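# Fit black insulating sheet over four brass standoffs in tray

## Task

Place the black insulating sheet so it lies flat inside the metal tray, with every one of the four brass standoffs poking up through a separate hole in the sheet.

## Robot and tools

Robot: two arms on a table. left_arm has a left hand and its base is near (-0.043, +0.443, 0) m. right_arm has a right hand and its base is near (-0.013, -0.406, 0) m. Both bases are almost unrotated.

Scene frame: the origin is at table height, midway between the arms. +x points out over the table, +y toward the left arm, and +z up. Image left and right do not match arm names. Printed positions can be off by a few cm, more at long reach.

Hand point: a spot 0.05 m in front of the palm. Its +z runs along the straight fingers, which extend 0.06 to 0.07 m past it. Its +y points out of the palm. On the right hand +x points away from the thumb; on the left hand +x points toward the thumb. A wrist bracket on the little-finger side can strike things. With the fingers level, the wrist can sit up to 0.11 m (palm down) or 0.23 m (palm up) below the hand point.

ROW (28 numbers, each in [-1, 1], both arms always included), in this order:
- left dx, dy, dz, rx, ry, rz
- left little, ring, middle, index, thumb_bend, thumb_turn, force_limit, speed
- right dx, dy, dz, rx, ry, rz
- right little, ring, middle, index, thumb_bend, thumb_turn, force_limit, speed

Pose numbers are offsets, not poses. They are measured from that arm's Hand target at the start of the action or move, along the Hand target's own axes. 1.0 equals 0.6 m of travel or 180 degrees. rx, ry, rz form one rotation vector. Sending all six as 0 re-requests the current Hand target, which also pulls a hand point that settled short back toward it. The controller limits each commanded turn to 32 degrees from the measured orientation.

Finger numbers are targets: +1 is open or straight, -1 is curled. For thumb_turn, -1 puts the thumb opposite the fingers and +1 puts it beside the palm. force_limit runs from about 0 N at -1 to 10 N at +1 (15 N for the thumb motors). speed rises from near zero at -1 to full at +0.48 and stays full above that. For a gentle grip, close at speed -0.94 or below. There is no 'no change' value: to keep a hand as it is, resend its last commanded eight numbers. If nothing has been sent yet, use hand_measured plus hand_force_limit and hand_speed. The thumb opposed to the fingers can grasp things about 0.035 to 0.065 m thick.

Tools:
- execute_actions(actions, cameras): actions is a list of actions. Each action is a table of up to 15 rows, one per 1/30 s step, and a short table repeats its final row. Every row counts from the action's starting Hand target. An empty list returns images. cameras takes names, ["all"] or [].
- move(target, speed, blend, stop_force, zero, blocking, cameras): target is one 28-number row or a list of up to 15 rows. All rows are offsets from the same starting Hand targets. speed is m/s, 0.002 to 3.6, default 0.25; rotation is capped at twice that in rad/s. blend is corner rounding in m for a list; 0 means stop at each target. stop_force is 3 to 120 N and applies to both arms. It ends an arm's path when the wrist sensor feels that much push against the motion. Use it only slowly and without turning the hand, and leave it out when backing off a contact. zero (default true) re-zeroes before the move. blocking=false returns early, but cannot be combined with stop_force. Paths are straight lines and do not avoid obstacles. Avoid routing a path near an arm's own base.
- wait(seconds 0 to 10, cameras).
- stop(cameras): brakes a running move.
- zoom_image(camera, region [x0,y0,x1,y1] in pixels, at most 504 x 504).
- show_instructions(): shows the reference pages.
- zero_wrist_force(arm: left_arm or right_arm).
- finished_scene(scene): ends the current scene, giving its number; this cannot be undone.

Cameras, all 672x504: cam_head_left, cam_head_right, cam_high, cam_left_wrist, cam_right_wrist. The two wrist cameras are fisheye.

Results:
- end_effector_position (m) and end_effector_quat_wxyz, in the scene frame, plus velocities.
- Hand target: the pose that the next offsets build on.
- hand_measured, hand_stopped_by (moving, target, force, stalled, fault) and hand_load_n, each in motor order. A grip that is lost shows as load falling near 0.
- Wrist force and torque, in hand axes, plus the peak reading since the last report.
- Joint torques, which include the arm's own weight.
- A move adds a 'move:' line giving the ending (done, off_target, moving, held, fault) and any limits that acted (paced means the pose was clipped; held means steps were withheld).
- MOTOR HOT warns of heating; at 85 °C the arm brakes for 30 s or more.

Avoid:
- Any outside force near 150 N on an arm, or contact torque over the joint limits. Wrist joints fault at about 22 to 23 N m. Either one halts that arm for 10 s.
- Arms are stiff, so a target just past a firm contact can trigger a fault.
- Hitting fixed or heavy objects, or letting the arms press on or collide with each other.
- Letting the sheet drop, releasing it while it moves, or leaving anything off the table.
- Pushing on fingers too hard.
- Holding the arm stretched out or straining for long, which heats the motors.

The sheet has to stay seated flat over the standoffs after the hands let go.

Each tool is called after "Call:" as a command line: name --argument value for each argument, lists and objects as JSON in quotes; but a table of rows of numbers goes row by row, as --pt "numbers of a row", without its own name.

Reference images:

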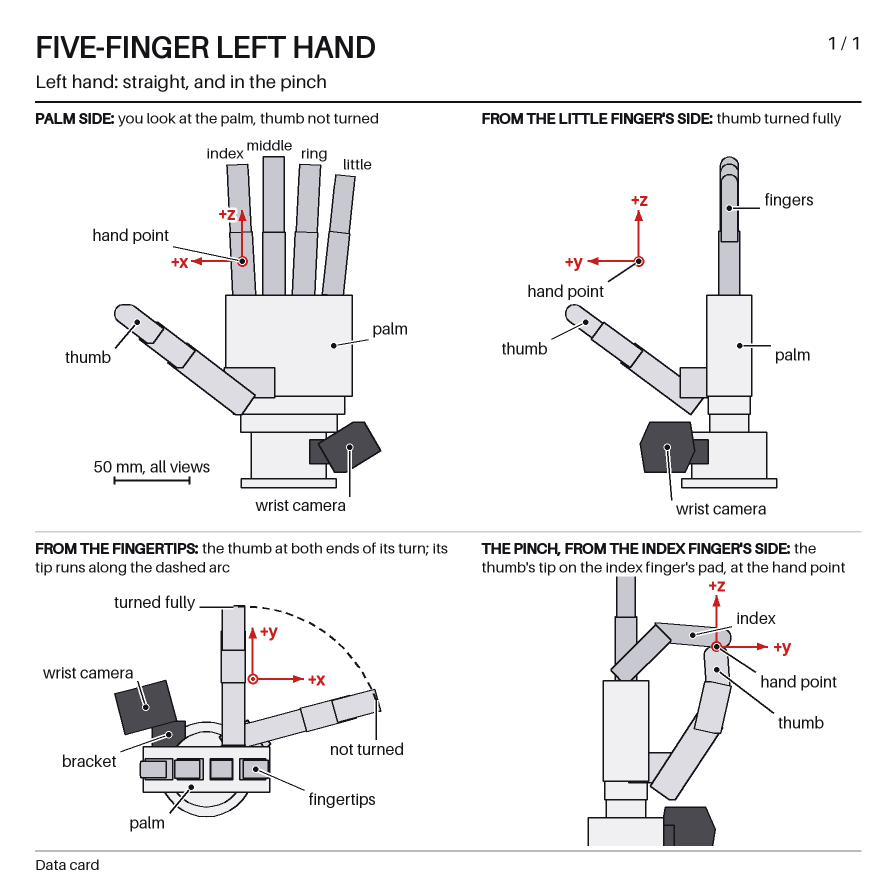

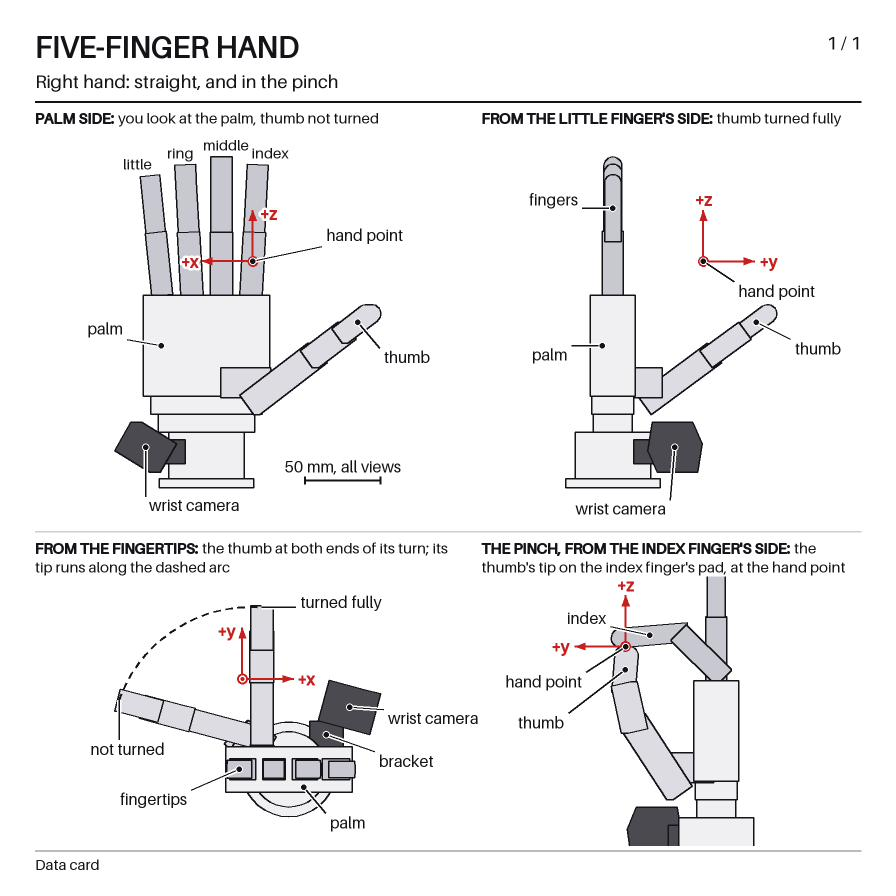

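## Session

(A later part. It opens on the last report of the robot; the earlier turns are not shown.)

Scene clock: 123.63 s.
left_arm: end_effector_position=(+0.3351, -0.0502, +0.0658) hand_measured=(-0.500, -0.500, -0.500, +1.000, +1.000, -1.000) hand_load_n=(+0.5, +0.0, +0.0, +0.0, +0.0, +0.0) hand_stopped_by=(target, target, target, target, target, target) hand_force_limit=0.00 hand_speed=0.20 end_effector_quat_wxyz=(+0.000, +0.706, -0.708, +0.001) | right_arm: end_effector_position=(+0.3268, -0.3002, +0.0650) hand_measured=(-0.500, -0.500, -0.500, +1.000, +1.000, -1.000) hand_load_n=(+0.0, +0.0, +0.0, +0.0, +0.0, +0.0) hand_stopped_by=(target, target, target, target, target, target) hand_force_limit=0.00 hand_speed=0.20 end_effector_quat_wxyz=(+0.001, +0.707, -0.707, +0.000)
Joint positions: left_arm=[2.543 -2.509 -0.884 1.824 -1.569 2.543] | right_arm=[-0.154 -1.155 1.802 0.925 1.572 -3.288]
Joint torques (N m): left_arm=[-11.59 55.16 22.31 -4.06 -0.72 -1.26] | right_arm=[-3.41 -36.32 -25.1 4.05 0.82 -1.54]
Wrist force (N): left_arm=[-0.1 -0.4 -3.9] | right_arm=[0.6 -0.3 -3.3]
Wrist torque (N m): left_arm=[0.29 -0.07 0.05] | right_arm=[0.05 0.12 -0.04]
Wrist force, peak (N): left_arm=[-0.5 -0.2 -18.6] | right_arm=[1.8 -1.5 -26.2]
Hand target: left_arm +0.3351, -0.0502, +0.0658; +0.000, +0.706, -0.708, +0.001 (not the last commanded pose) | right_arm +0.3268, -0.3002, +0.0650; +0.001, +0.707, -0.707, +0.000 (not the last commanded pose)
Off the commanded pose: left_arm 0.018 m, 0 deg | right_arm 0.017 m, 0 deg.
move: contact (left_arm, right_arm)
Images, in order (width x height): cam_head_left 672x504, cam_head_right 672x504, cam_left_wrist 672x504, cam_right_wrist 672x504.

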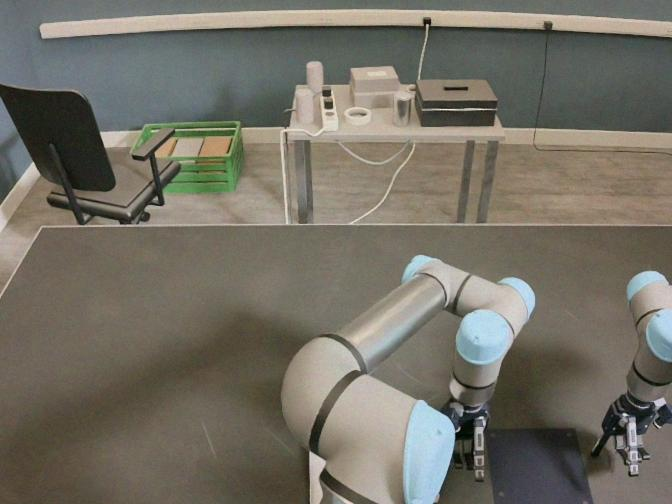

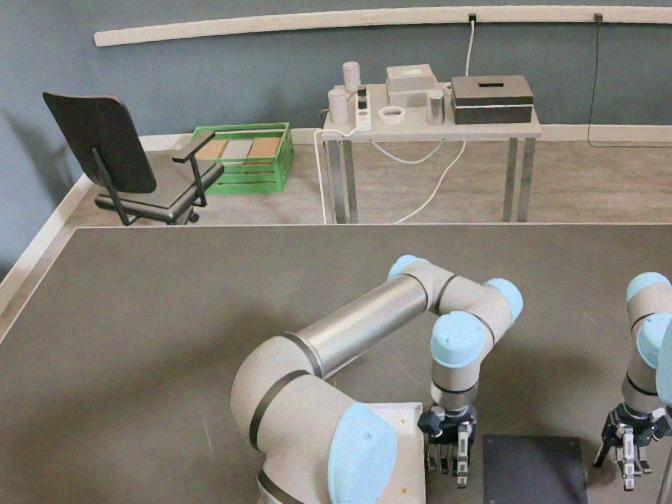

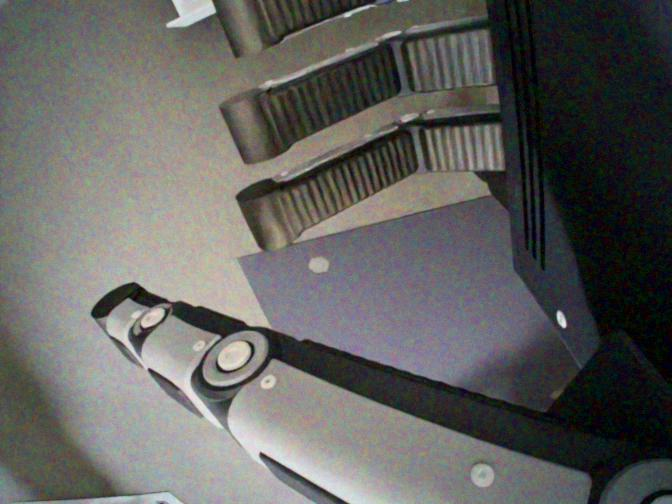

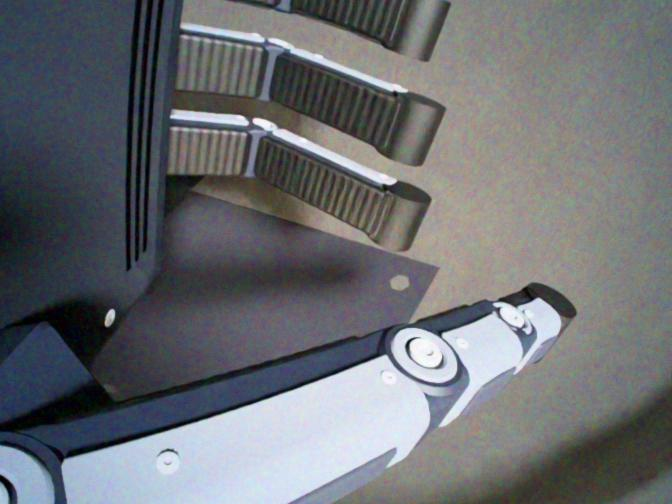

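Call:
move --pt "0 0 -0.02 0 0 0 -0.5 -0.5 -0.5 1 1 -1 0 0.2 0 0 -0.02 0 0 0 -0.5 -0.5 -0.5 1 1 -1 0 0.2" --pt "0.005 0.0462 -0.02 0 0.0444 0 -0.5 -0.5 -0.5 1 1 -1 0 0.2 -0.005 0.045 -0.02 0 -0.0444 0 -0.5 -0.5 -0.5 1 1 -1 0 0.2" --pt "0.005 0.0462 -0.0078 0 0.0444 0 -0.5 -0.5 -0.5 1 1 -1 0 0.2 -0.005 0.045 -0.0092 0 -0.0444 0 -0.5 -0.5 -0.5 1 1 -1 0 0.2" --speed 0.05 --blend 0.003

Call:
zero_wrist_force --arm "left_arm"

Call:
zero_wrist_force --arm "right_arm"

Call:
move --target '[0,0,0.012,0,0,0,-0.5,-0.5,-0.5,1,1,-1,0,0.2,0,0,0.012,0,0,0,-0.5,-0.5,-0.5,1,1,-1,0,0.2]' --speed 0.005 --stop_force 3 --cameras '["cam_head_left","cam_head_right","cam_left_wrist","cam_right_wrist"]'

Call:
zoom_image --camera "cam_head_left" --region '[420, 380, 672, 504]'

Call:
zoom_image --camera "cam_head_right" --region '[420, 380, 672, 504]'

Scene clock: 144.57 s.
left_arm: end_effector_position=(+0.3074, -0.0531, +0.0706) hand_measured=(-0.500, -0.500, -0.500, +1.000, +1.000, -1.000) hand_load_n=(+0.0, +0.0, +0.0, +0.0, +0.0, +0.0) hand_stopped_by=(target, target, target, target, target, target) hand_force_limit=0.00 hand_speed=0.20 end_effector_quat_wxyz=(+0.050, +0.704, -0.706, +0.050) end_effector_velocity=(+0.000, +0.000, -0.002) end_effector_angular_velocity=(-0.002, -0.002, +0.000) | right_arm: end_effector_position=(+0.2999, -0.2972, +0.0706) hand_measured=(-0.500, -0.500, -0.500, +1.000, +1.000, -1.000) hand_load_n=(+0.0, +0.0, +0.0, +0.0, +0.0, +0.0) hand_stopped_by=(target, target, target, target, target, target) hand_force_limit=0.00 hand_speed=0.20 end_effector_quat_wxyz=(-0.049, +0.705, -0.705, -0.049)
Joint positions: left_arm=[2.561 -2.388 -1.096 1.992 -1.453 2.556] | right_arm=[-0.252 -1.213 1.904 0.915 1.437 -3.389]
Joint velocities: left_arm=[0 0 -0.003 0.006 0 0] | right_arm=[within noise]
Joint torques (N m): left_arm=[12.99 37.24 12.33 -0.84 1.4 1.82] | right_arm=[-7.22 -18.55 -1.07 0.51 -1.85 -2.29]
Wrist force (N): left_arm=[-0.1 -0.1 0.0] | right_arm=[-0.2 -0.6 -0.4]
Wrist torque (N m): left_arm=[0.01 0.03 -0.01] | right_arm=[-0.15 0.13 0.11]
Wrist force, peak (N): left_arm=[0.0 -0.4 -4.1] | right_arm=[0.8 -0.3 -3.6]
Hand target: left_arm +0.3073, -0.0531, +0.0704; +0.050, +0.704, -0.706, +0.050 | right_arm +0.2998, -0.2972, +0.0705; -0.049, +0.705, -0.705, -0.049
Off the commanded pose: left_arm 0.000 m, 0 deg | right_arm 0.000 m, 0 deg.
move: done

Wrist force sensor zeroed.

Wrist force sensor zeroed.

Scene clock: 147.17 s.
left_arm: end_effector_position=(+0.3073, -0.0538, +0.0655) hand_measured=(-0.500, -0.500, -0.500, +1.000, +1.000, -1.000) hand_load_n=(+0.0, +0.0, +0.0, +0.0, +0.0, +0.0) hand_stopped_by=(target, target, target, target, target, target) hand_force_limit=0.00 hand_speed=0.20 end_effector_quat_wxyz=(+0.050, +0.704, -0.706, +0.050) | right_arm: end_effector_position=(+0.2998, -0.2964, +0.0649) hand_measured=(-0.500, -0.500, -0.500, +1.000, +1.000, -1.000) hand_load_n=(+0.0, +0.0, +0.5, +0.0, +0.0, +0.0) hand_stopped_by=(target, target, target, target, target, target) hand_force_limit=0.00 hand_speed=0.20 end_effector_quat_wxyz=(-0.049, +0.705, -0.705, -0.049)
Joint positions: left_arm=[2.56 -2.394 -1.099 2.001 -1.453 2.555] | right_arm=[-0.25 -1.204 1.909 0.9 1.437 -3.386]
Joint torques (N m): left_arm=[2.39 52.55 22.28 -3.71 1.19 1.63] | right_arm=[-3.27 -34.04 -24.04 3.97 -1.02 -1.75]
Wrist force (N, zeroed by zero_wrist_force): left_arm=[-0.3 -0.4 -4.2] | right_arm=[0.7 -0.1 -3.1]
Wrist torque (N m, zeroed by zero_wrist_force): left_arm=[0.25 -0.04 -0.01] | right_arm=[0.20 0.00 0.04]
Wrist force, peak (N, zeroed by zero_wrist_force): left_arm=[-0.3 -0.2 -5.6] | right_arm=[0.4 -0.4 -5.3]
Hand target: left_arm +0.3073, -0.0538, +0.0655; +0.050, +0.704, -0.706, +0.050 (not the last commanded pose) | right_arm +0.2998, -0.2964, +0.0649; -0.049, +0.705, -0.705, -0.049 (not the last commanded pose)
Off the commanded pose: left_arm 0.002 m, 0 deg | right_arm 0.001 m, 0 deg.
move: contact (left_arm, right_arm)
Images, in order (width x height): cam_head_left 672x504, cam_head_right 672x504, cam_left_wrist 672x504, cam_right_wrist 672x504.

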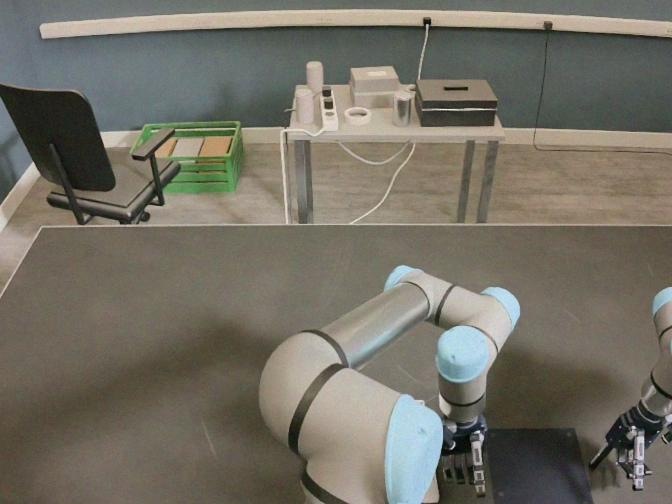

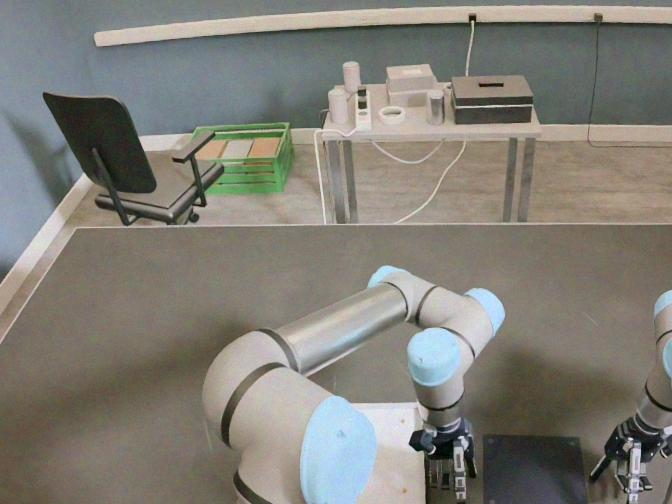

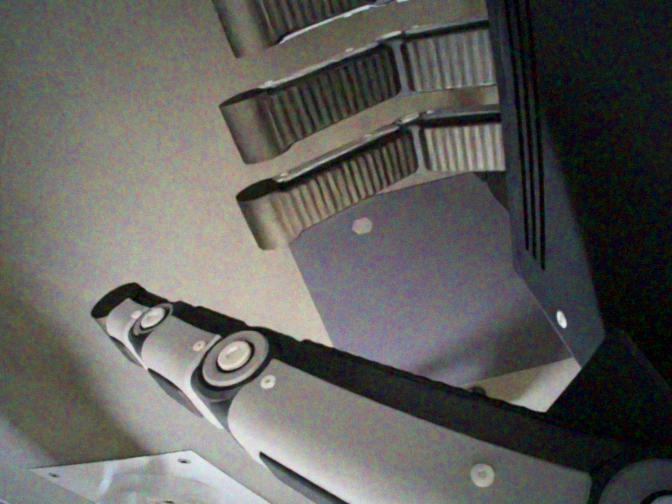

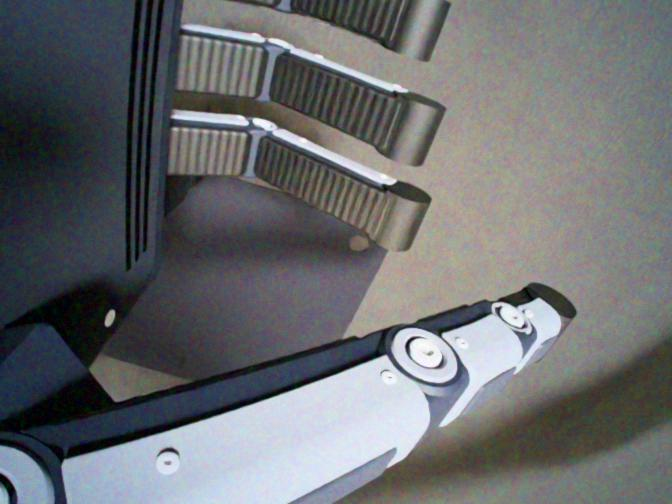

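Scaled by 2.000.

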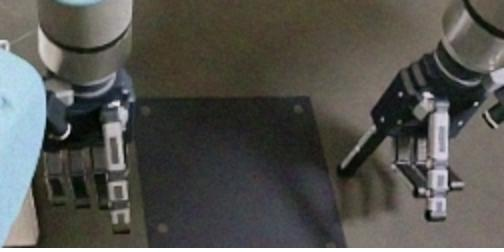

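Scaled by 2.000.

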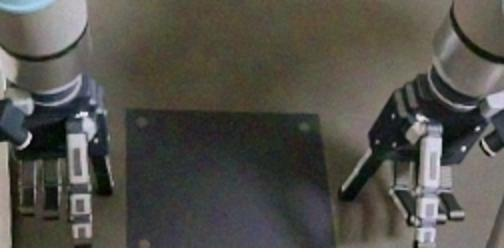

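Call:
move --target '[0.0264,0,0.0037,0,0,0,-0.5,-0.5,-0.5,1,1,-1,0,0.2,-0.0264,0,0.0037,0,0,0,-0.5,-0.5,-0.5,1,1,-1,0,0.2]' --speed 0.006 --stop_force 5 --cameras '["cam_head_left","cam_head_right","cam_left_wrist","cam_right_wrist"]'

Call:
zoom_image --camera "cam_head_right" --region '[420, 380, 672, 504]'

Scene clock: 161.80 s.
left_arm: end_effector_position=(+0.3073, -0.0698, +0.0655) hand_measured=(-0.500, -0.500, -0.500, +1.000, +1.000, -1.000) hand_load_n=(+0.0, +0.0, +0.0, +0.0, +0.0, +0.0) hand_stopped_by=(target, target, target, target, target, target) hand_force_limit=0.00 hand_speed=0.20 end_effector_quat_wxyz=(+0.050, +0.704, -0.706, +0.050) | right_arm: end_effector_position=(+0.2998, -0.2804, +0.0648) hand_measured=(-0.500, -0.500, -0.500, +1.000, +1.000, -1.000) hand_load_n=(+0.0, +0.0, +0.5, +0.0, +0.0, +0.0) hand_stopped_by=(target, target, target, target, target, target) hand_force_limit=0.00 hand_speed=0.20 end_effector_quat_wxyz=(-0.049, +0.705, -0.705, -0.049)
Joint positions: left_arm=[2.537 -2.424 -1.043 1.977 -1.455 2.532] | right_arm=[-0.206 -1.2 1.901 0.898 1.435 -3.342]
Joint torques (N m): left_arm=[-12.63 36.69 23.8 -3.97 -1.18 -1.5] | right_arm=[6.79 -17.55 -24.43 0.41 -1.6 2.75]
Wrist force (N, zeroed by zero_wrist_force): left_arm=[-0.4 0.0 -3.2] | right_arm=[0.6 -0.1 -3.0]
Wrist torque (N m, zeroed by zero_wrist_force): left_arm=[0.19 -0.04 0.10] | right_arm=[0.16 0.03 -0.17]
Wrist force, peak (N, zeroed by zero_wrist_force): left_arm=[-0.1 -0.2 -4.5] | right_arm=[0.5 -0.3 -3.6]
Hand target: left_arm +0.3073, -0.0698, +0.0655; +0.050, +0.704, -0.706, +0.050 | right_arm +0.2998, -0.2804, +0.0648; -0.049, +0.705, -0.705, -0.049
Off the commanded pose: left_arm 0.000 m, 0 deg | right_arm 0.000 m, 0 deg.
move: done
Images, in order (width x height): cam_head_left 672x504, cam_head_right 672x504, cam_left_wrist 672x504, cam_right_wrist 672x504.

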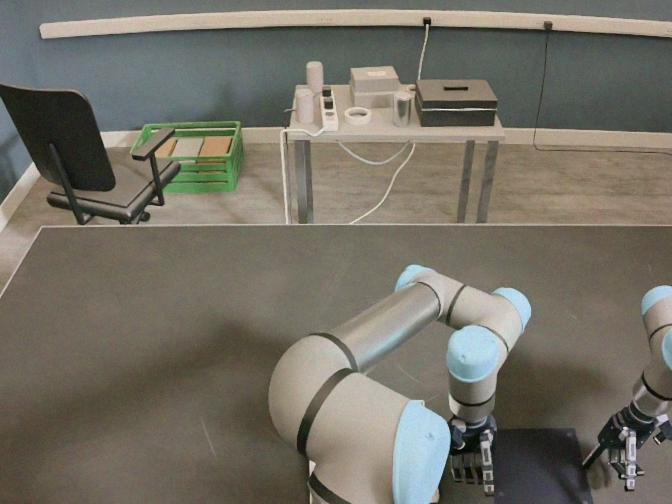

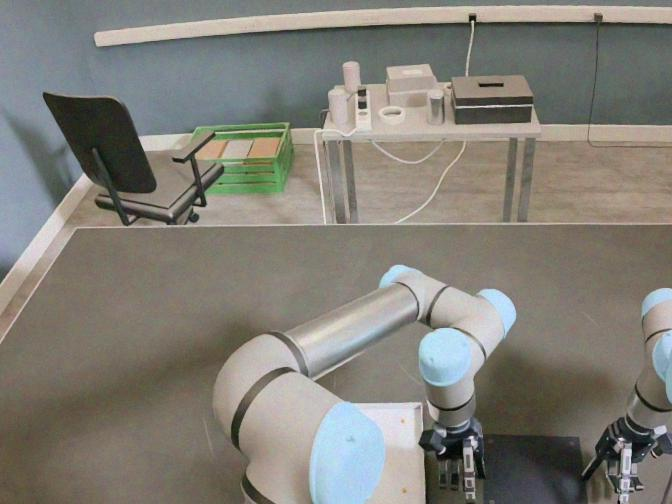

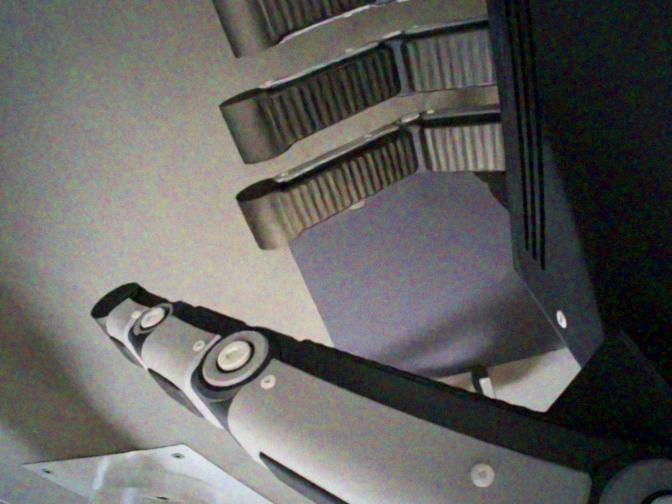

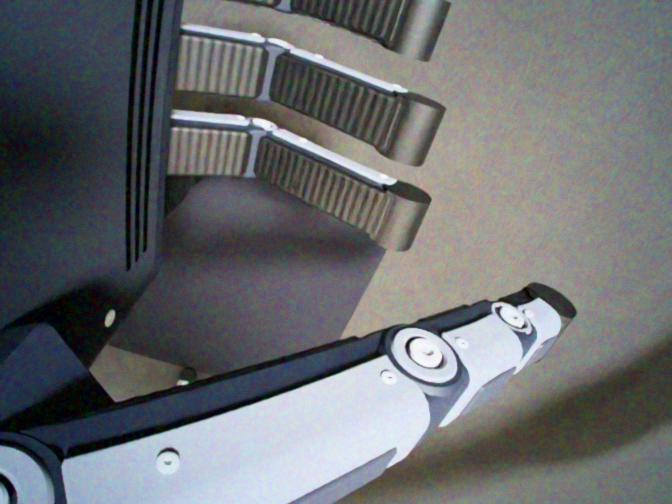

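Scaled by 2.000.

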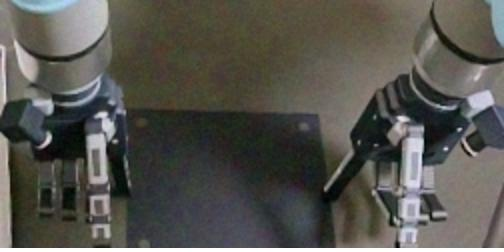

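Call:
move --target '[0.0165,0,0.0023,0,0,0,-0.5,-0.5,-0.5,1,1,-1,0,0.2,-0.0165,0,0.0023,0,0,0,-0.5,-0.5,-0.5,1,1,-1,0,0.2]' --speed 0.004 --stop_force 4 --cameras '["cam_head_left","cam_head_right","cam_left_wrist","cam_right_wrist"]'

Call:
zoom_image --camera "cam_head_right" --region '[420, 380, 672, 504]'

Call:
zoom_image --camera "cam_head_left" --region '[420, 380, 672, 504]'

Scene clock: 170.70 s.
left_arm: end_effector_position=(+0.3073, -0.0798, +0.0656) hand_measured=(-0.500, -0.500, -0.500, +1.000, +1.000, -1.000) hand_load_n=(+0.5, +0.0, +0.0, +0.0, +0.0, +0.0) hand_stopped_by=(target, target, target, target, target, target) hand_force_limit=0.00 hand_speed=0.20 end_effector_quat_wxyz=(+0.050, +0.704, -0.706, +0.050) | right_arm: end_effector_position=(+0.2998, -0.2704, +0.0648) hand_measured=(-0.500, -0.500, -0.500, +1.000, +1.000, -1.000) hand_load_n=(+0.0, +0.0, +0.0, +0.0, +0.0, +0.0) hand_stopped_by=(target, target, target, target, target, target) hand_force_limit=0.00 hand_speed=0.20 end_effector_quat_wxyz=(-0.049, +0.705, -0.705, -0.049)
Joint positions: left_arm=[2.524 -2.443 -1.005 1.961 -1.456 2.519] | right_arm=[-0.178 -1.197 1.896 0.897 1.435 -3.314]
Joint torques (N m): left_arm=[-12.03 35.63 24.62 -3.03 -0.89 -1.33] | right_arm=[8.58 -15.57 -23.7 0.14 -2.47 2.7]
Wrist force (N, zeroed by zero_wrist_force): left_arm=[-2.6 0.2 -7.4] | right_arm=[2.9 0.0 -7.8]
Wrist torque (N m, zeroed by zero_wrist_force): left_arm=[0.46 -0.23 -0.04] | right_arm=[0.47 0.18 -0.03]
Wrist force, peak (N, zeroed by zero_wrist_force): left_arm=[-2.8 0.2 -7.6] | right_arm=[3.1 0.2 -8.0]
Hand target: left_arm +0.3073, -0.0798, +0.0656; +0.050, +0.704, -0.706, +0.050 | right_arm +0.2998, -0.2704, +0.0648; -0.049, +0.705, -0.705, -0.049
Off the commanded pose: left_arm 0.000 m, 0 deg | right_arm 0.000 m, 0 deg.
move: done
Images, in order (width x height): cam_head_left 672x504, cam_head_right 672x504, cam_left_wrist 672x504, cam_right_wrist 672x504.

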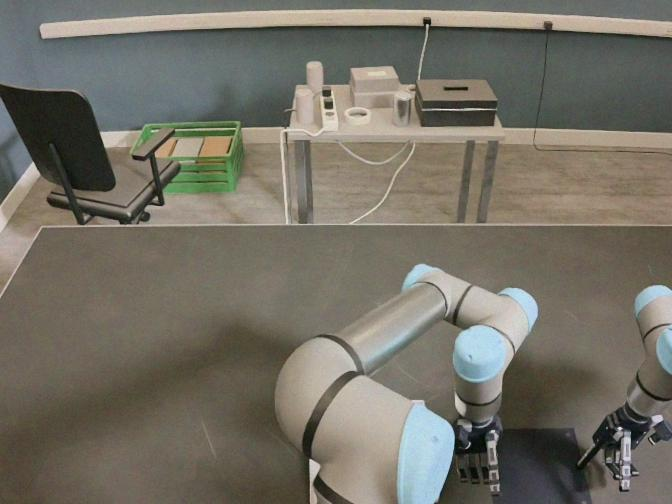

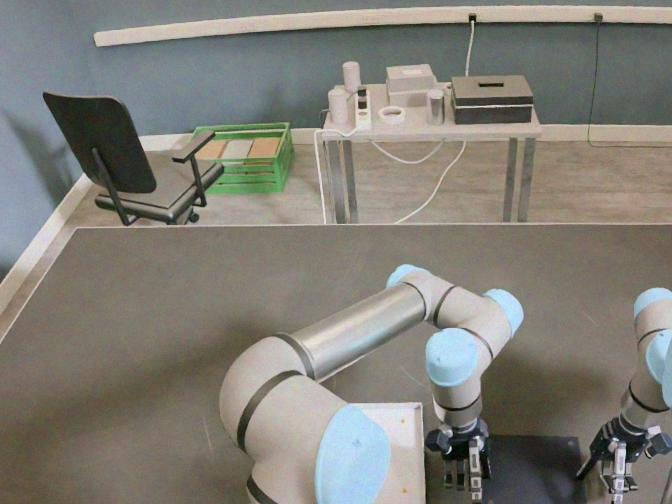

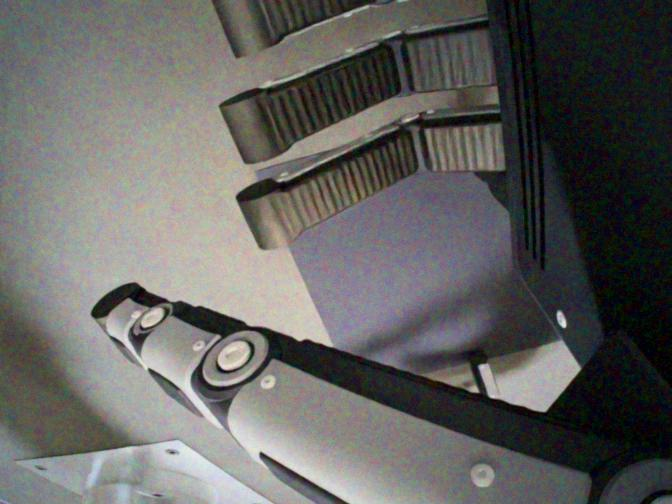

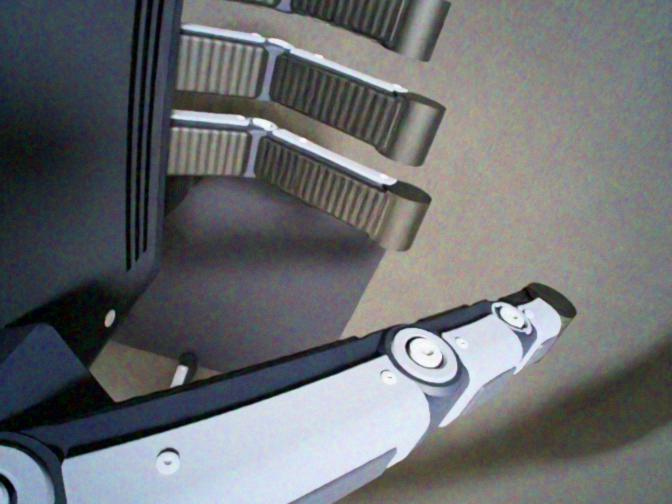

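Scaled by 2.000.

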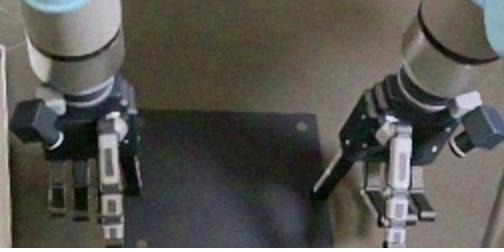

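Scaled by 2.000.

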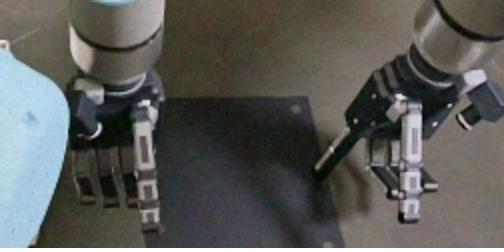

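Call:
zoom_image --camera "cam_left_wrist" --region '[400, 320, 560, 420]'

Call:
zoom_image --camera "cam_right_wrist" --region '[120, 320, 260, 420]'

Call:
zoom_image --camera "cam_left_wrist" --region '[200, 60, 440, 260]'

Scaled by 3.150 from the camera's 672x504 image, which has a finer 960x720 frame.

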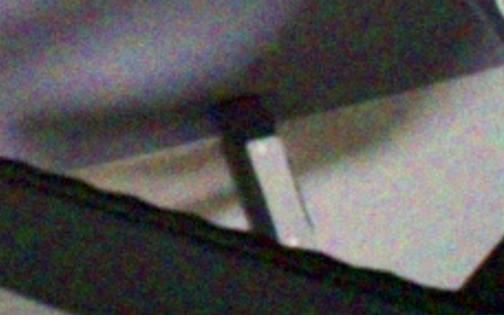

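Scaled by 3.600 from the camera's 672x504 image, which has a finer 960x720 frame.

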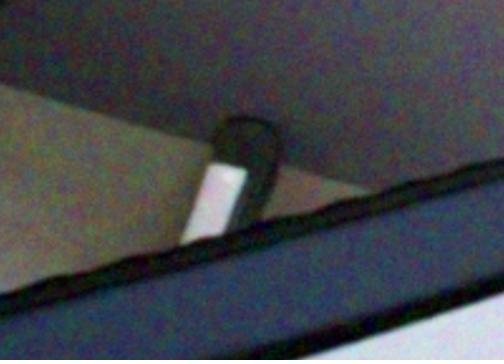

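Scaled by 2.100 from the camera's 672x504 image, which has a finer 960x720 frame.

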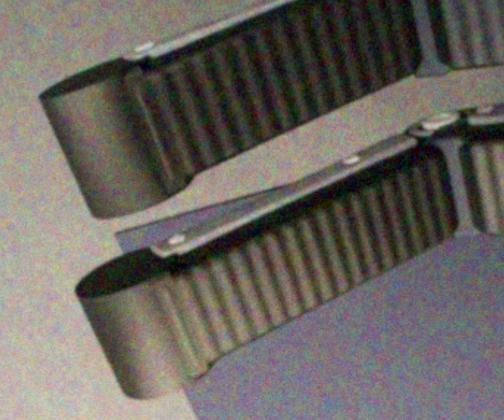

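Call:
move --target '[0.0132,0,0.0019,0,0,0,-0.5,-0.5,-0.5,1,1,-1,0,0.2,-0.0132,0,0.0019,0,0,0,-0.5,-0.5,-0.5,1,1,-1,0,0.2]' --speed 0.005 --stop_force 8 --cameras '["cam_head_left","cam_head_right","cam_left_wrist","cam_right_wrist"]'

Call:
zoom_image --camera "cam_head_right" --region '[460, 410, 640, 504]'

Call:
zoom_image --camera "cam_left_wrist" --region '[200, 120, 620, 420]'

Scene clock: 197.63 s.
left_arm: end_effector_position=(+0.3072, -0.0878, +0.0655) hand_measured=(-0.500, -0.500, -0.500, +1.000, +1.000, -1.000) hand_load_n=(+0.0, +0.0, +0.0, +0.0, +0.0, +0.0) hand_stopped_by=(target, target, target, target, target, target) hand_force_limit=0.00 hand_speed=0.20 end_effector_quat_wxyz=(+0.050, +0.704, -0.706, +0.050) | right_arm: end_effector_position=(+0.2998, -0.2624, +0.0648) hand_measured=(-0.500, -0.500, -0.500, +1.000, +1.000, -1.000) hand_load_n=(+0.0, +0.0, +0.0, +0.0, +0.0, +0.5) hand_stopped_by=(target, target, target, target, target, target) hand_force_limit=0.00 hand_speed=0.20 end_effector_quat_wxyz=(-0.049, +0.705, -0.705, -0.049)
Joint positions: left_arm=[2.513 -2.459 -0.975 1.948 -1.457 2.508] | right_arm=[-0.156 -1.194 1.89 0.896 1.434 -3.292]
Joint torques (N m): left_arm=[-14.71 34.53 24.12 -2.92 -0.59 -1.4] | right_arm=[7.98 -16.29 -23.11 0.02 -2.38 2.69]
Wrist force (N, zeroed by zero_wrist_force): left_arm=[-2.7 0.1 -7.9] | right_arm=[2.8 0.0 -8.7]
Wrist torque (N m, zeroed by zero_wrist_force): left_arm=[0.48 -0.20 -0.05] | right_arm=[0.53 0.20 -0.02]
Wrist force, peak (N, zeroed by zero_wrist_force): left_arm=[-2.5 0.2 -8.3] | right_arm=[3.4 0.0 -8.8]
Hand target: left_arm +0.3072, -0.0878, +0.0655; +0.050, +0.704, -0.706, +0.050 | right_arm +0.2998, -0.2624, +0.0648; -0.049, +0.705, -0.705, -0.049
Off the commanded pose: left_arm 0.000 m, 0 deg | right_arm 0.000 m, 0 deg.
move: done
Images, in order (width x height): cam_head_left 672x504, cam_head_right 672x504, cam_left_wrist 672x504, cam_right_wrist 672x504.

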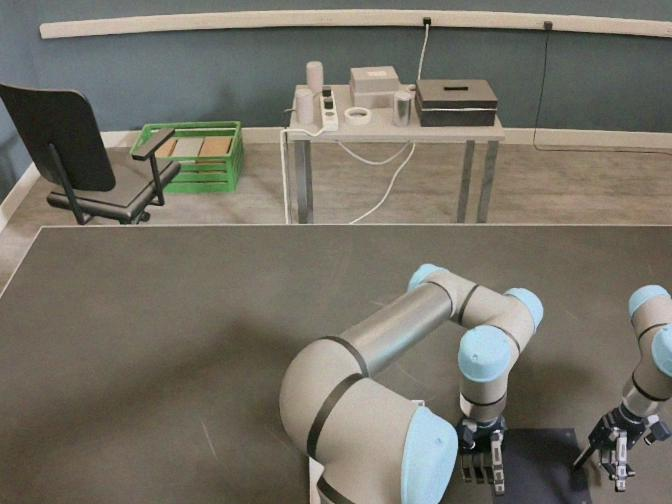

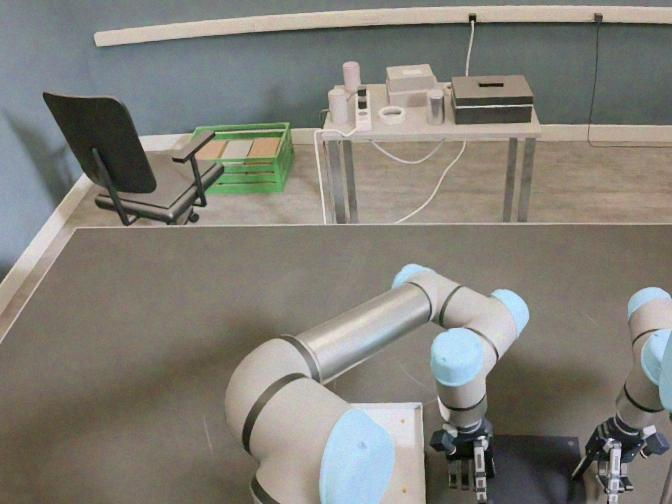

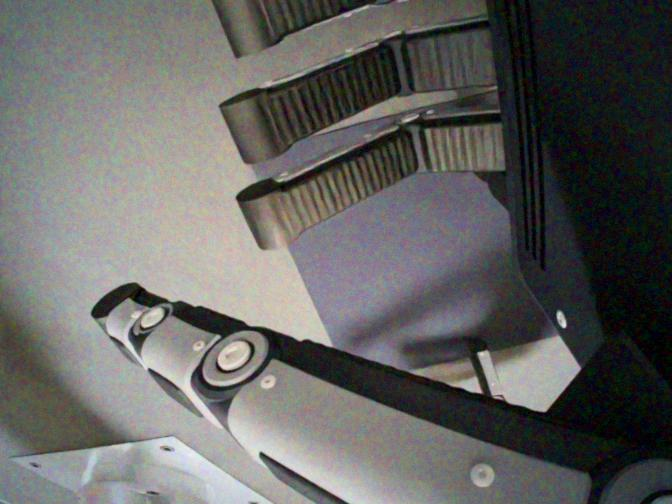

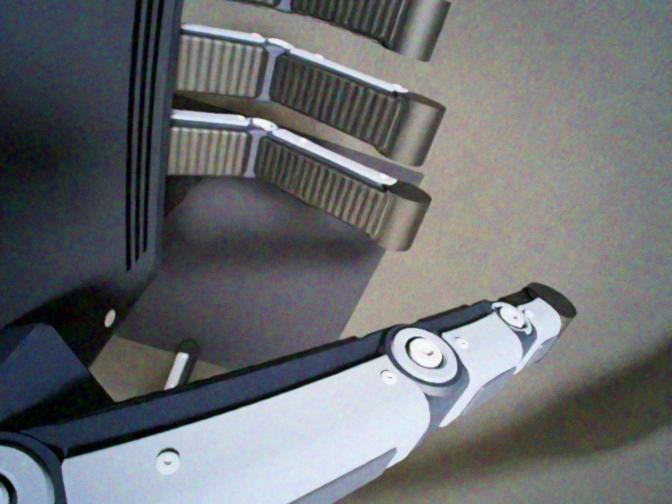

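Scaled by 2.800.

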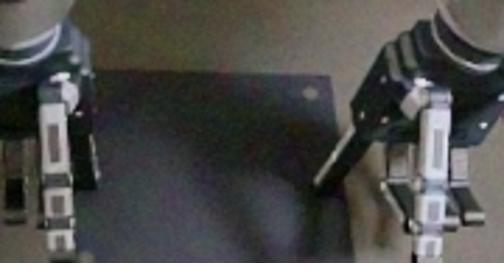

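Scaled by 1.200 from the camera's 672x504 image, which has a finer 960x720 frame.

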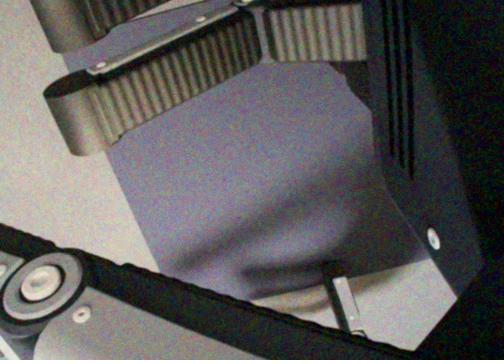

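Call:
move --target '[0.00012,0,-0.00083,0,0,0,-0.5,-0.5,-0.5,1,1,-1,0,0.2,-0.00012,0,-0.00083,0,0,0,-0.5,-0.5,-0.5,1,1,-1,0,0.2]' --speed 0.01

Call:
move --target '[0.00012,0,-0.00083,0,0,0,-0.5,-0.5,-0.5,1,1,-1,0,0.2,-0.00012,0,-0.00083,0,0,0,-0.5,-0.5,-0.5,1,1,-1,0,0.2]' --speed 0.01

Call:
move --target '[0.00012,0,-0.00083,0,0,0,-0.5,-0.5,-0.5,1,1,-1,0,0.2,-0.00012,0,-0.00083,0,0,0,-0.5,-0.5,-0.5,1,1,-1,0,0.2]' --speed 0.01

Scene clock: 220.73 s.
left_arm: end_effector_position=(+0.3072, -0.0878, +0.0660) hand_measured=(-0.500, -0.500, -0.500, +1.000, +1.000, -1.000) hand_load_n=(+0.0, +0.0, +0.0, +0.0, +0.0, +0.0) hand_stopped_by=(target, target, target, target, target, target) hand_force_limit=0.00 hand_speed=0.20 end_effector_quat_wxyz=(+0.050, +0.704, -0.706, +0.050) | right_arm: end_effector_position=(+0.2998, -0.2624, +0.0653) hand_measured=(-0.500, -0.500, -0.500, +1.000, +1.000, -1.000) hand_load_n=(+0.0, +0.0, +0.0, +0.0, +0.0, +0.0) hand_stopped_by=(target, target, target, target, target, target) hand_force_limit=0.00 hand_speed=0.20 end_effector_quat_wxyz=(-0.049, +0.705, -0.705, -0.049)
Joint positions: left_arm=[2.513 -2.459 -0.974 1.947 -1.457 2.508] | right_arm=[-0.156 -1.195 1.89 0.897 1.434 -3.292]
Joint torques (N m): left_arm=[-13.82 54.19 25.35 -3.71 -0.37 -1.49] | right_arm=[6.76 -34.34 -24.19 4.24 -1.56 2.77]
Wrist force (N, zeroed by zero_wrist_force): left_arm=[-1.3 0.1 -3.1] | right_arm=[0.8 0.1 -1.8]
Wrist torque (N m, zeroed by zero_wrist_force): left_arm=[0.19 -0.14 0.03] | right_arm=[0.11 0.05 -0.14]
Wrist force, peak (N, zeroed by zero_wrist_force): left_arm=[-2.7 0.1 -8.3] | right_arm=[3.1 0.1 -9.0]
Hand target: left_arm +0.3072, -0.0878, +0.0660; +0.050, +0.704, -0.706, +0.050 | right_arm +0.2998, -0.2624, +0.0653; -0.049, +0.705, -0.705, -0.049
Off the commanded pose: left_arm 0.000 m, 0 deg | right_arm 0.000 m, 0 deg.
move: done

Scene clock: 221.43 s.
left_arm: end_effector_position=(+0.3072, -0.0878, +0.0665) hand_measured=(-0.500, -0.500, -0.500, +1.000, +1.000, -1.000) hand_load_n=(+0.0, +0.0, +0.0, +0.0, +0.0, -0.5) hand_stopped_by=(target, target, target, target, target, target) hand_force_limit=0.00 hand_speed=0.20 end_effector_quat_wxyz=(+0.050, +0.704, -0.706, +0.050) | right_arm: end_effector_position=(+0.2998, -0.2624, +0.0658) hand_measured=(-0.500, -0.500, -0.500, +1.000, +1.000, -1.000) hand_load_n=(+0.0, +0.0, +0.0, +0.0, +0.0, +0.0) hand_stopped_by=(target, target, target, target, target, target) hand_force_limit=0.00 hand_speed=0.20 end_effector_quat_wxyz=(-0.049, +0.705, -0.705, -0.049)
Joint positions: left_arm=[2.513 -2.459 -0.973 1.946 -1.457 2.508] | right_arm=[-0.156 -1.196 1.89 0.898 1.434 -3.292]
Joint torques (N m): left_arm=[-10.96 56.03 24.12 -4.41 -0.64 -1.28] | right_arm=[6.41 -35.67 -24.16 4.28 -1.48 2.72]
Wrist force (N, zeroed by zero_wrist_force): left_arm=[0.2 0.1 -0.2] | right_arm=[0.3 0.2 -0.1]
Wrist torque (N m, zeroed by zero_wrist_force): left_arm=[0.02 -0.04 0.12] | right_arm=[0.04 -0.05 -0.17]
Wrist force, peak (N, zeroed by zero_wrist_force): left_arm=[-1.1 0.0 -2.7] | right_arm=[1.2 0.1 -1.9]
Hand target: left_arm +0.3072, -0.0878, +0.0666; +0.050, +0.704, -0.706, +0.050 | right_arm +0.2998, -0.2624, +0.0658; -0.049, +0.705, -0.705, -0.049
Off the commanded pose: left_arm 0.000 m, 0 deg | right_arm 0.000 m, 0 deg.
move: done

Scene clock: 222.13 s.
left_arm: end_effector_position=(+0.3072, -0.0878, +0.0670) hand_measured=(-0.500, -0.500, -0.500, +1.000, +1.000, -1.000) hand_load_n=(+0.0, +0.0, +0.0, +0.0, +0.0, +0.0) hand_stopped_by=(target, target, target, target, target, target) hand_force_limit=0.00 hand_speed=0.20 end_effector_quat_wxyz=(+0.050, +0.704, -0.706, +0.050) | right_arm: end_effector_position=(+0.2998, -0.2624, +0.0663) hand_measured=(-0.500, -0.500, -0.500, +1.000, +1.000, -1.000) hand_load_n=(+0.0, +0.0, +0.0, +0.0, +0.0, +0.0) hand_stopped_by=(target, target, target, target, target, target) hand_force_limit=0.00 hand_speed=0.20 end_effector_quat_wxyz=(-0.049, +0.705, -0.705, -0.049)
Joint positions: left_arm=[2.513 -2.458 -0.973 1.945 -1.457 2.508] | right_arm=[-0.156 -1.197 1.889 0.9 1.434 -3.292]
Joint torques (N m): left_arm=[-9.84 58.41 25.1 -3.78 -0.61 -1.26] | right_arm=[6.66 -35.76 -24.45 4.47 -1.47 2.7]
Wrist force (N, zeroed by zero_wrist_force): left_arm=[0.2 0.2 -0.1] | right_arm=[0.1 0.1 -0.2]
Wrist torque (N m, zeroed by zero_wrist_force): left_arm=[0.02 -0.04 0.12] | right_arm=[0.04 -0.02 -0.18]
Wrist force, peak (N, zeroed by zero_wrist_force): left_arm=[0.2 0.0 -0.4] | right_arm=[0.4 0.0 -0.2]
Hand target: left_arm +0.3072, -0.0878, +0.0671; +0.050, +0.704, -0.706, +0.050 | right_arm +0.2998, -0.2624, +0.0663; -0.049, +0.705, -0.705, -0.049
Off the commanded pose: left_arm 0.000 m, 0 deg | right_arm 0.000 m, 0 deg.
move: done

Call:
move --pt "-0.05 0 -0.1 0 0 0 -0.5 -0.5 -0.5 1 1 -1 0 0.2 -0.001 0 -0.008 0 0 0 -0.5 -0.5 -0.5 1 1 -1 0 0.2" --pt "-0.2 0 -0.22 0 0 0 -0.5 -0.5 -0.5 1 1 -1 0 0.2 -0.0621 0 0.0004 0 0 0 -0.5 -0.5 -0.5 1 1 -1 0 0.2" --speed 0.1 --blend 0.01

Call:
zero_wrist_force --arm "right_arm"

Call:
move --target '[0,0,0,0,0,0,-0.5,-0.5,-0.5,1,1,-1,0,0.2,0.0023,0,0.0165,0,0,0,-0.5,-0.5,-0.5,1,1,-1,0,0.2]' --speed 0.006 --stop_force 7 --cameras '["all"]'

Scene clock: 253.23 s.
left_arm: end_effector_position=(+0.3075, +0.0494, +0.1807) hand_measured=(-0.500, -0.500, -0.500, +1.000, +1.000, -1.000) hand_load_n=(+0.0, +0.5, +0.0, +0.0, +0.0, +0.0) hand_stopped_by=(target, target, target, target, target, target) hand_force_limit=0.00 hand_speed=0.20 end_effector_quat_wxyz=(+0.050, +0.704, -0.706, +0.050) | right_arm: end_effector_position=(+0.2998, -0.2255, +0.0712) hand_measured=(-0.500, -0.500, -0.500, +1.000, +1.000, -1.000) hand_load_n=(+0.0, +0.0, +0.0, +0.0, +0.0, +0.0) hand_stopped_by=(target, target, target, target, target, target) hand_force_limit=0.00 hand_speed=0.20 end_effector_quat_wxyz=(-0.049, +0.705, -0.705, -0.049)
Joint positions: left_arm=[2.727 -2.134 -1.245 1.866 -1.441 2.723] | right_arm=[-0.055 -1.187 1.854 0.911 1.433 -3.189]
Joint torques (N m): left_arm=[12.32 48.33 13.44 -4.34 1.61 1.85] | right_arm=[5.99 -19.47 -24.53 4.43 0.63 2.66]
Wrist force (N, zeroed by zero_wrist_force): left_arm=[-0.1 -0.2 -0.3] | right_arm=[0.2 0.1 0.2]
Wrist torque (N m, zeroed by zero_wrist_force): left_arm=[-0.06 -0.03 -0.03] | right_arm=[0.00 -0.07 -0.16]
Wrist force, peak (N, zeroed by zero_wrist_force): left_arm=[-0.7 -0.3 -0.4] | right_arm=[0.3 0.2 -0.4]
Hand target: left_arm +0.3075, +0.0496, +0.1808; +0.050, +0.704, -0.706, +0.050 | right_arm +0.2998, -0.2255, +0.0712; -0.049, +0.705, -0.705, -0.049
Off the commanded pose: left_arm 0.000 m, 0 deg | right_arm 0.000 m, 0 deg.
move: done

Wrist force sensor zeroed.

Scene clock: 255.67 s.
left_arm: end_effector_position=(+0.3075, +0.0496, +0.1808) hand_measured=(-0.500, -0.500, -0.500, +1.000, +1.000, -1.000) hand_load_n=(+0.0, +0.0, +0.0, +0.0, +0.0, +0.0) hand_stopped_by=(target, target, target, target, target, target) hand_force_limit=0.00 hand_speed=0.20 end_effector_quat_wxyz=(+0.050, +0.704, -0.706, +0.050) | right_arm: end_effector_position=(+0.2998, -0.2255, +0.0648) hand_measured=(-0.500, -0.500, -0.500, +1.000, +1.000, -1.000) hand_load_n=(+0.5, +0.0, +0.0, +0.0, -0.5, +0.0) hand_stopped_by=(target, target, target, target, target, target) hand_force_limit=0.00 hand_speed=0.20 end_effector_quat_wxyz=(-0.049, +0.705, -0.705, -0.049)
Joint positions: left_arm=[2.727 -2.133 -1.245 1.866 -1.441 2.723] | right_arm=[-0.055 -1.178 1.86 0.895 1.433 -3.189]
Joint torques (N m): left_arm=[13.03 46.34 12.5 -4.28 1.57 1.51] | right_arm=[6.62 -33.36 -23.84 3.33 0.76 2.67]
Wrist force (N, zeroed by zero_wrist_force): left_arm=[-0.2 -0.2 -0.1] | right_arm=[-0.6 -0.1 -6.9]
Wrist torque (N m, zeroed by zero_wrist_force): left_arm=[-0.07 -0.01 -0.04] | right_arm=[0.45 -0.03 -0.04]
Wrist force, peak (N, zeroed by zero_wrist_force): left_arm=[-0.3 -0.4 -0.3] | right_arm=[-1.3 -0.3 -11.1]
Hand target: left_arm +0.3075, +0.0496, +0.1808; +0.050, +0.704, -0.706, +0.050 | right_arm +0.2998, -0.2255, +0.0648; -0.049, +0.705, -0.705, -0.049 (not the last commanded pose)
Off the commanded pose: left_arm 0.000 m, 0 deg | right_arm 0.004 m, 0 deg.
move: contact (right_arm)

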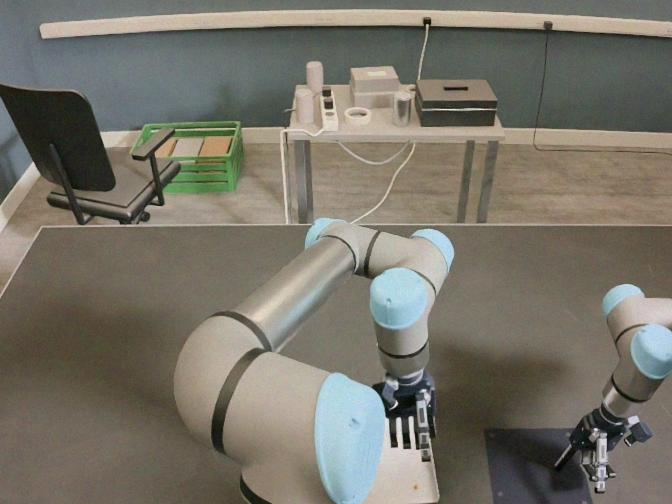

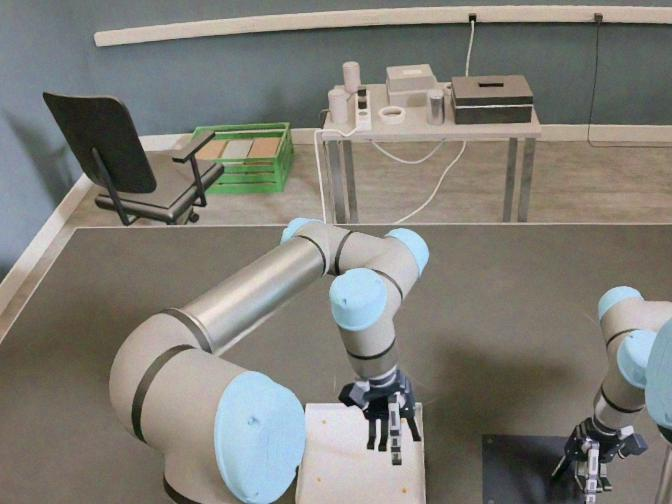

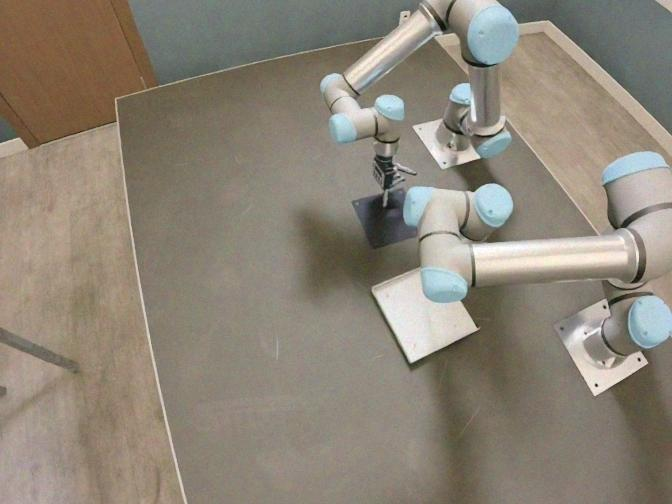

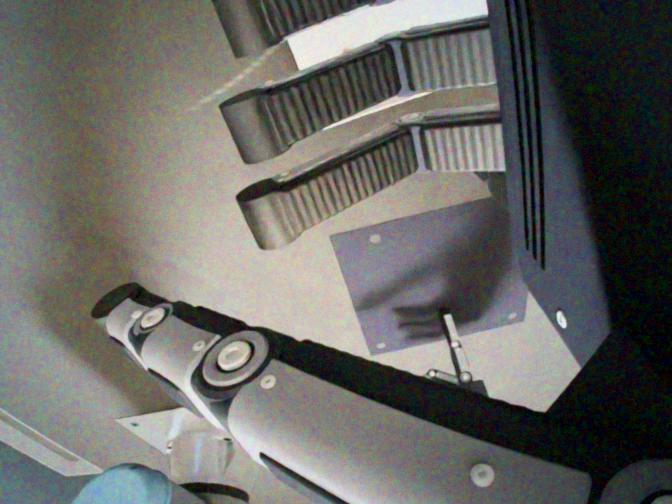

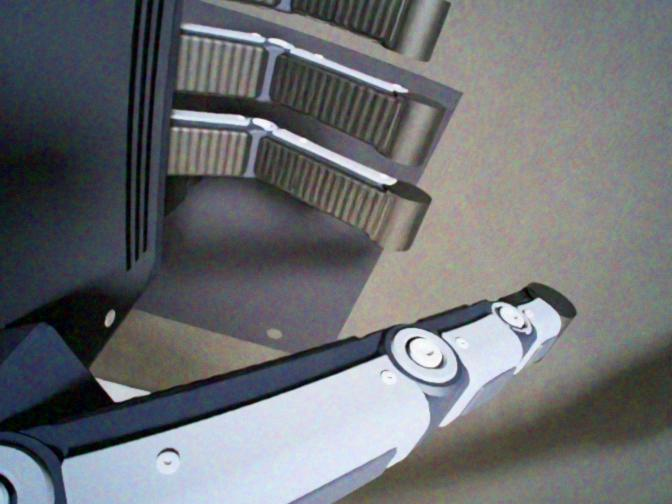

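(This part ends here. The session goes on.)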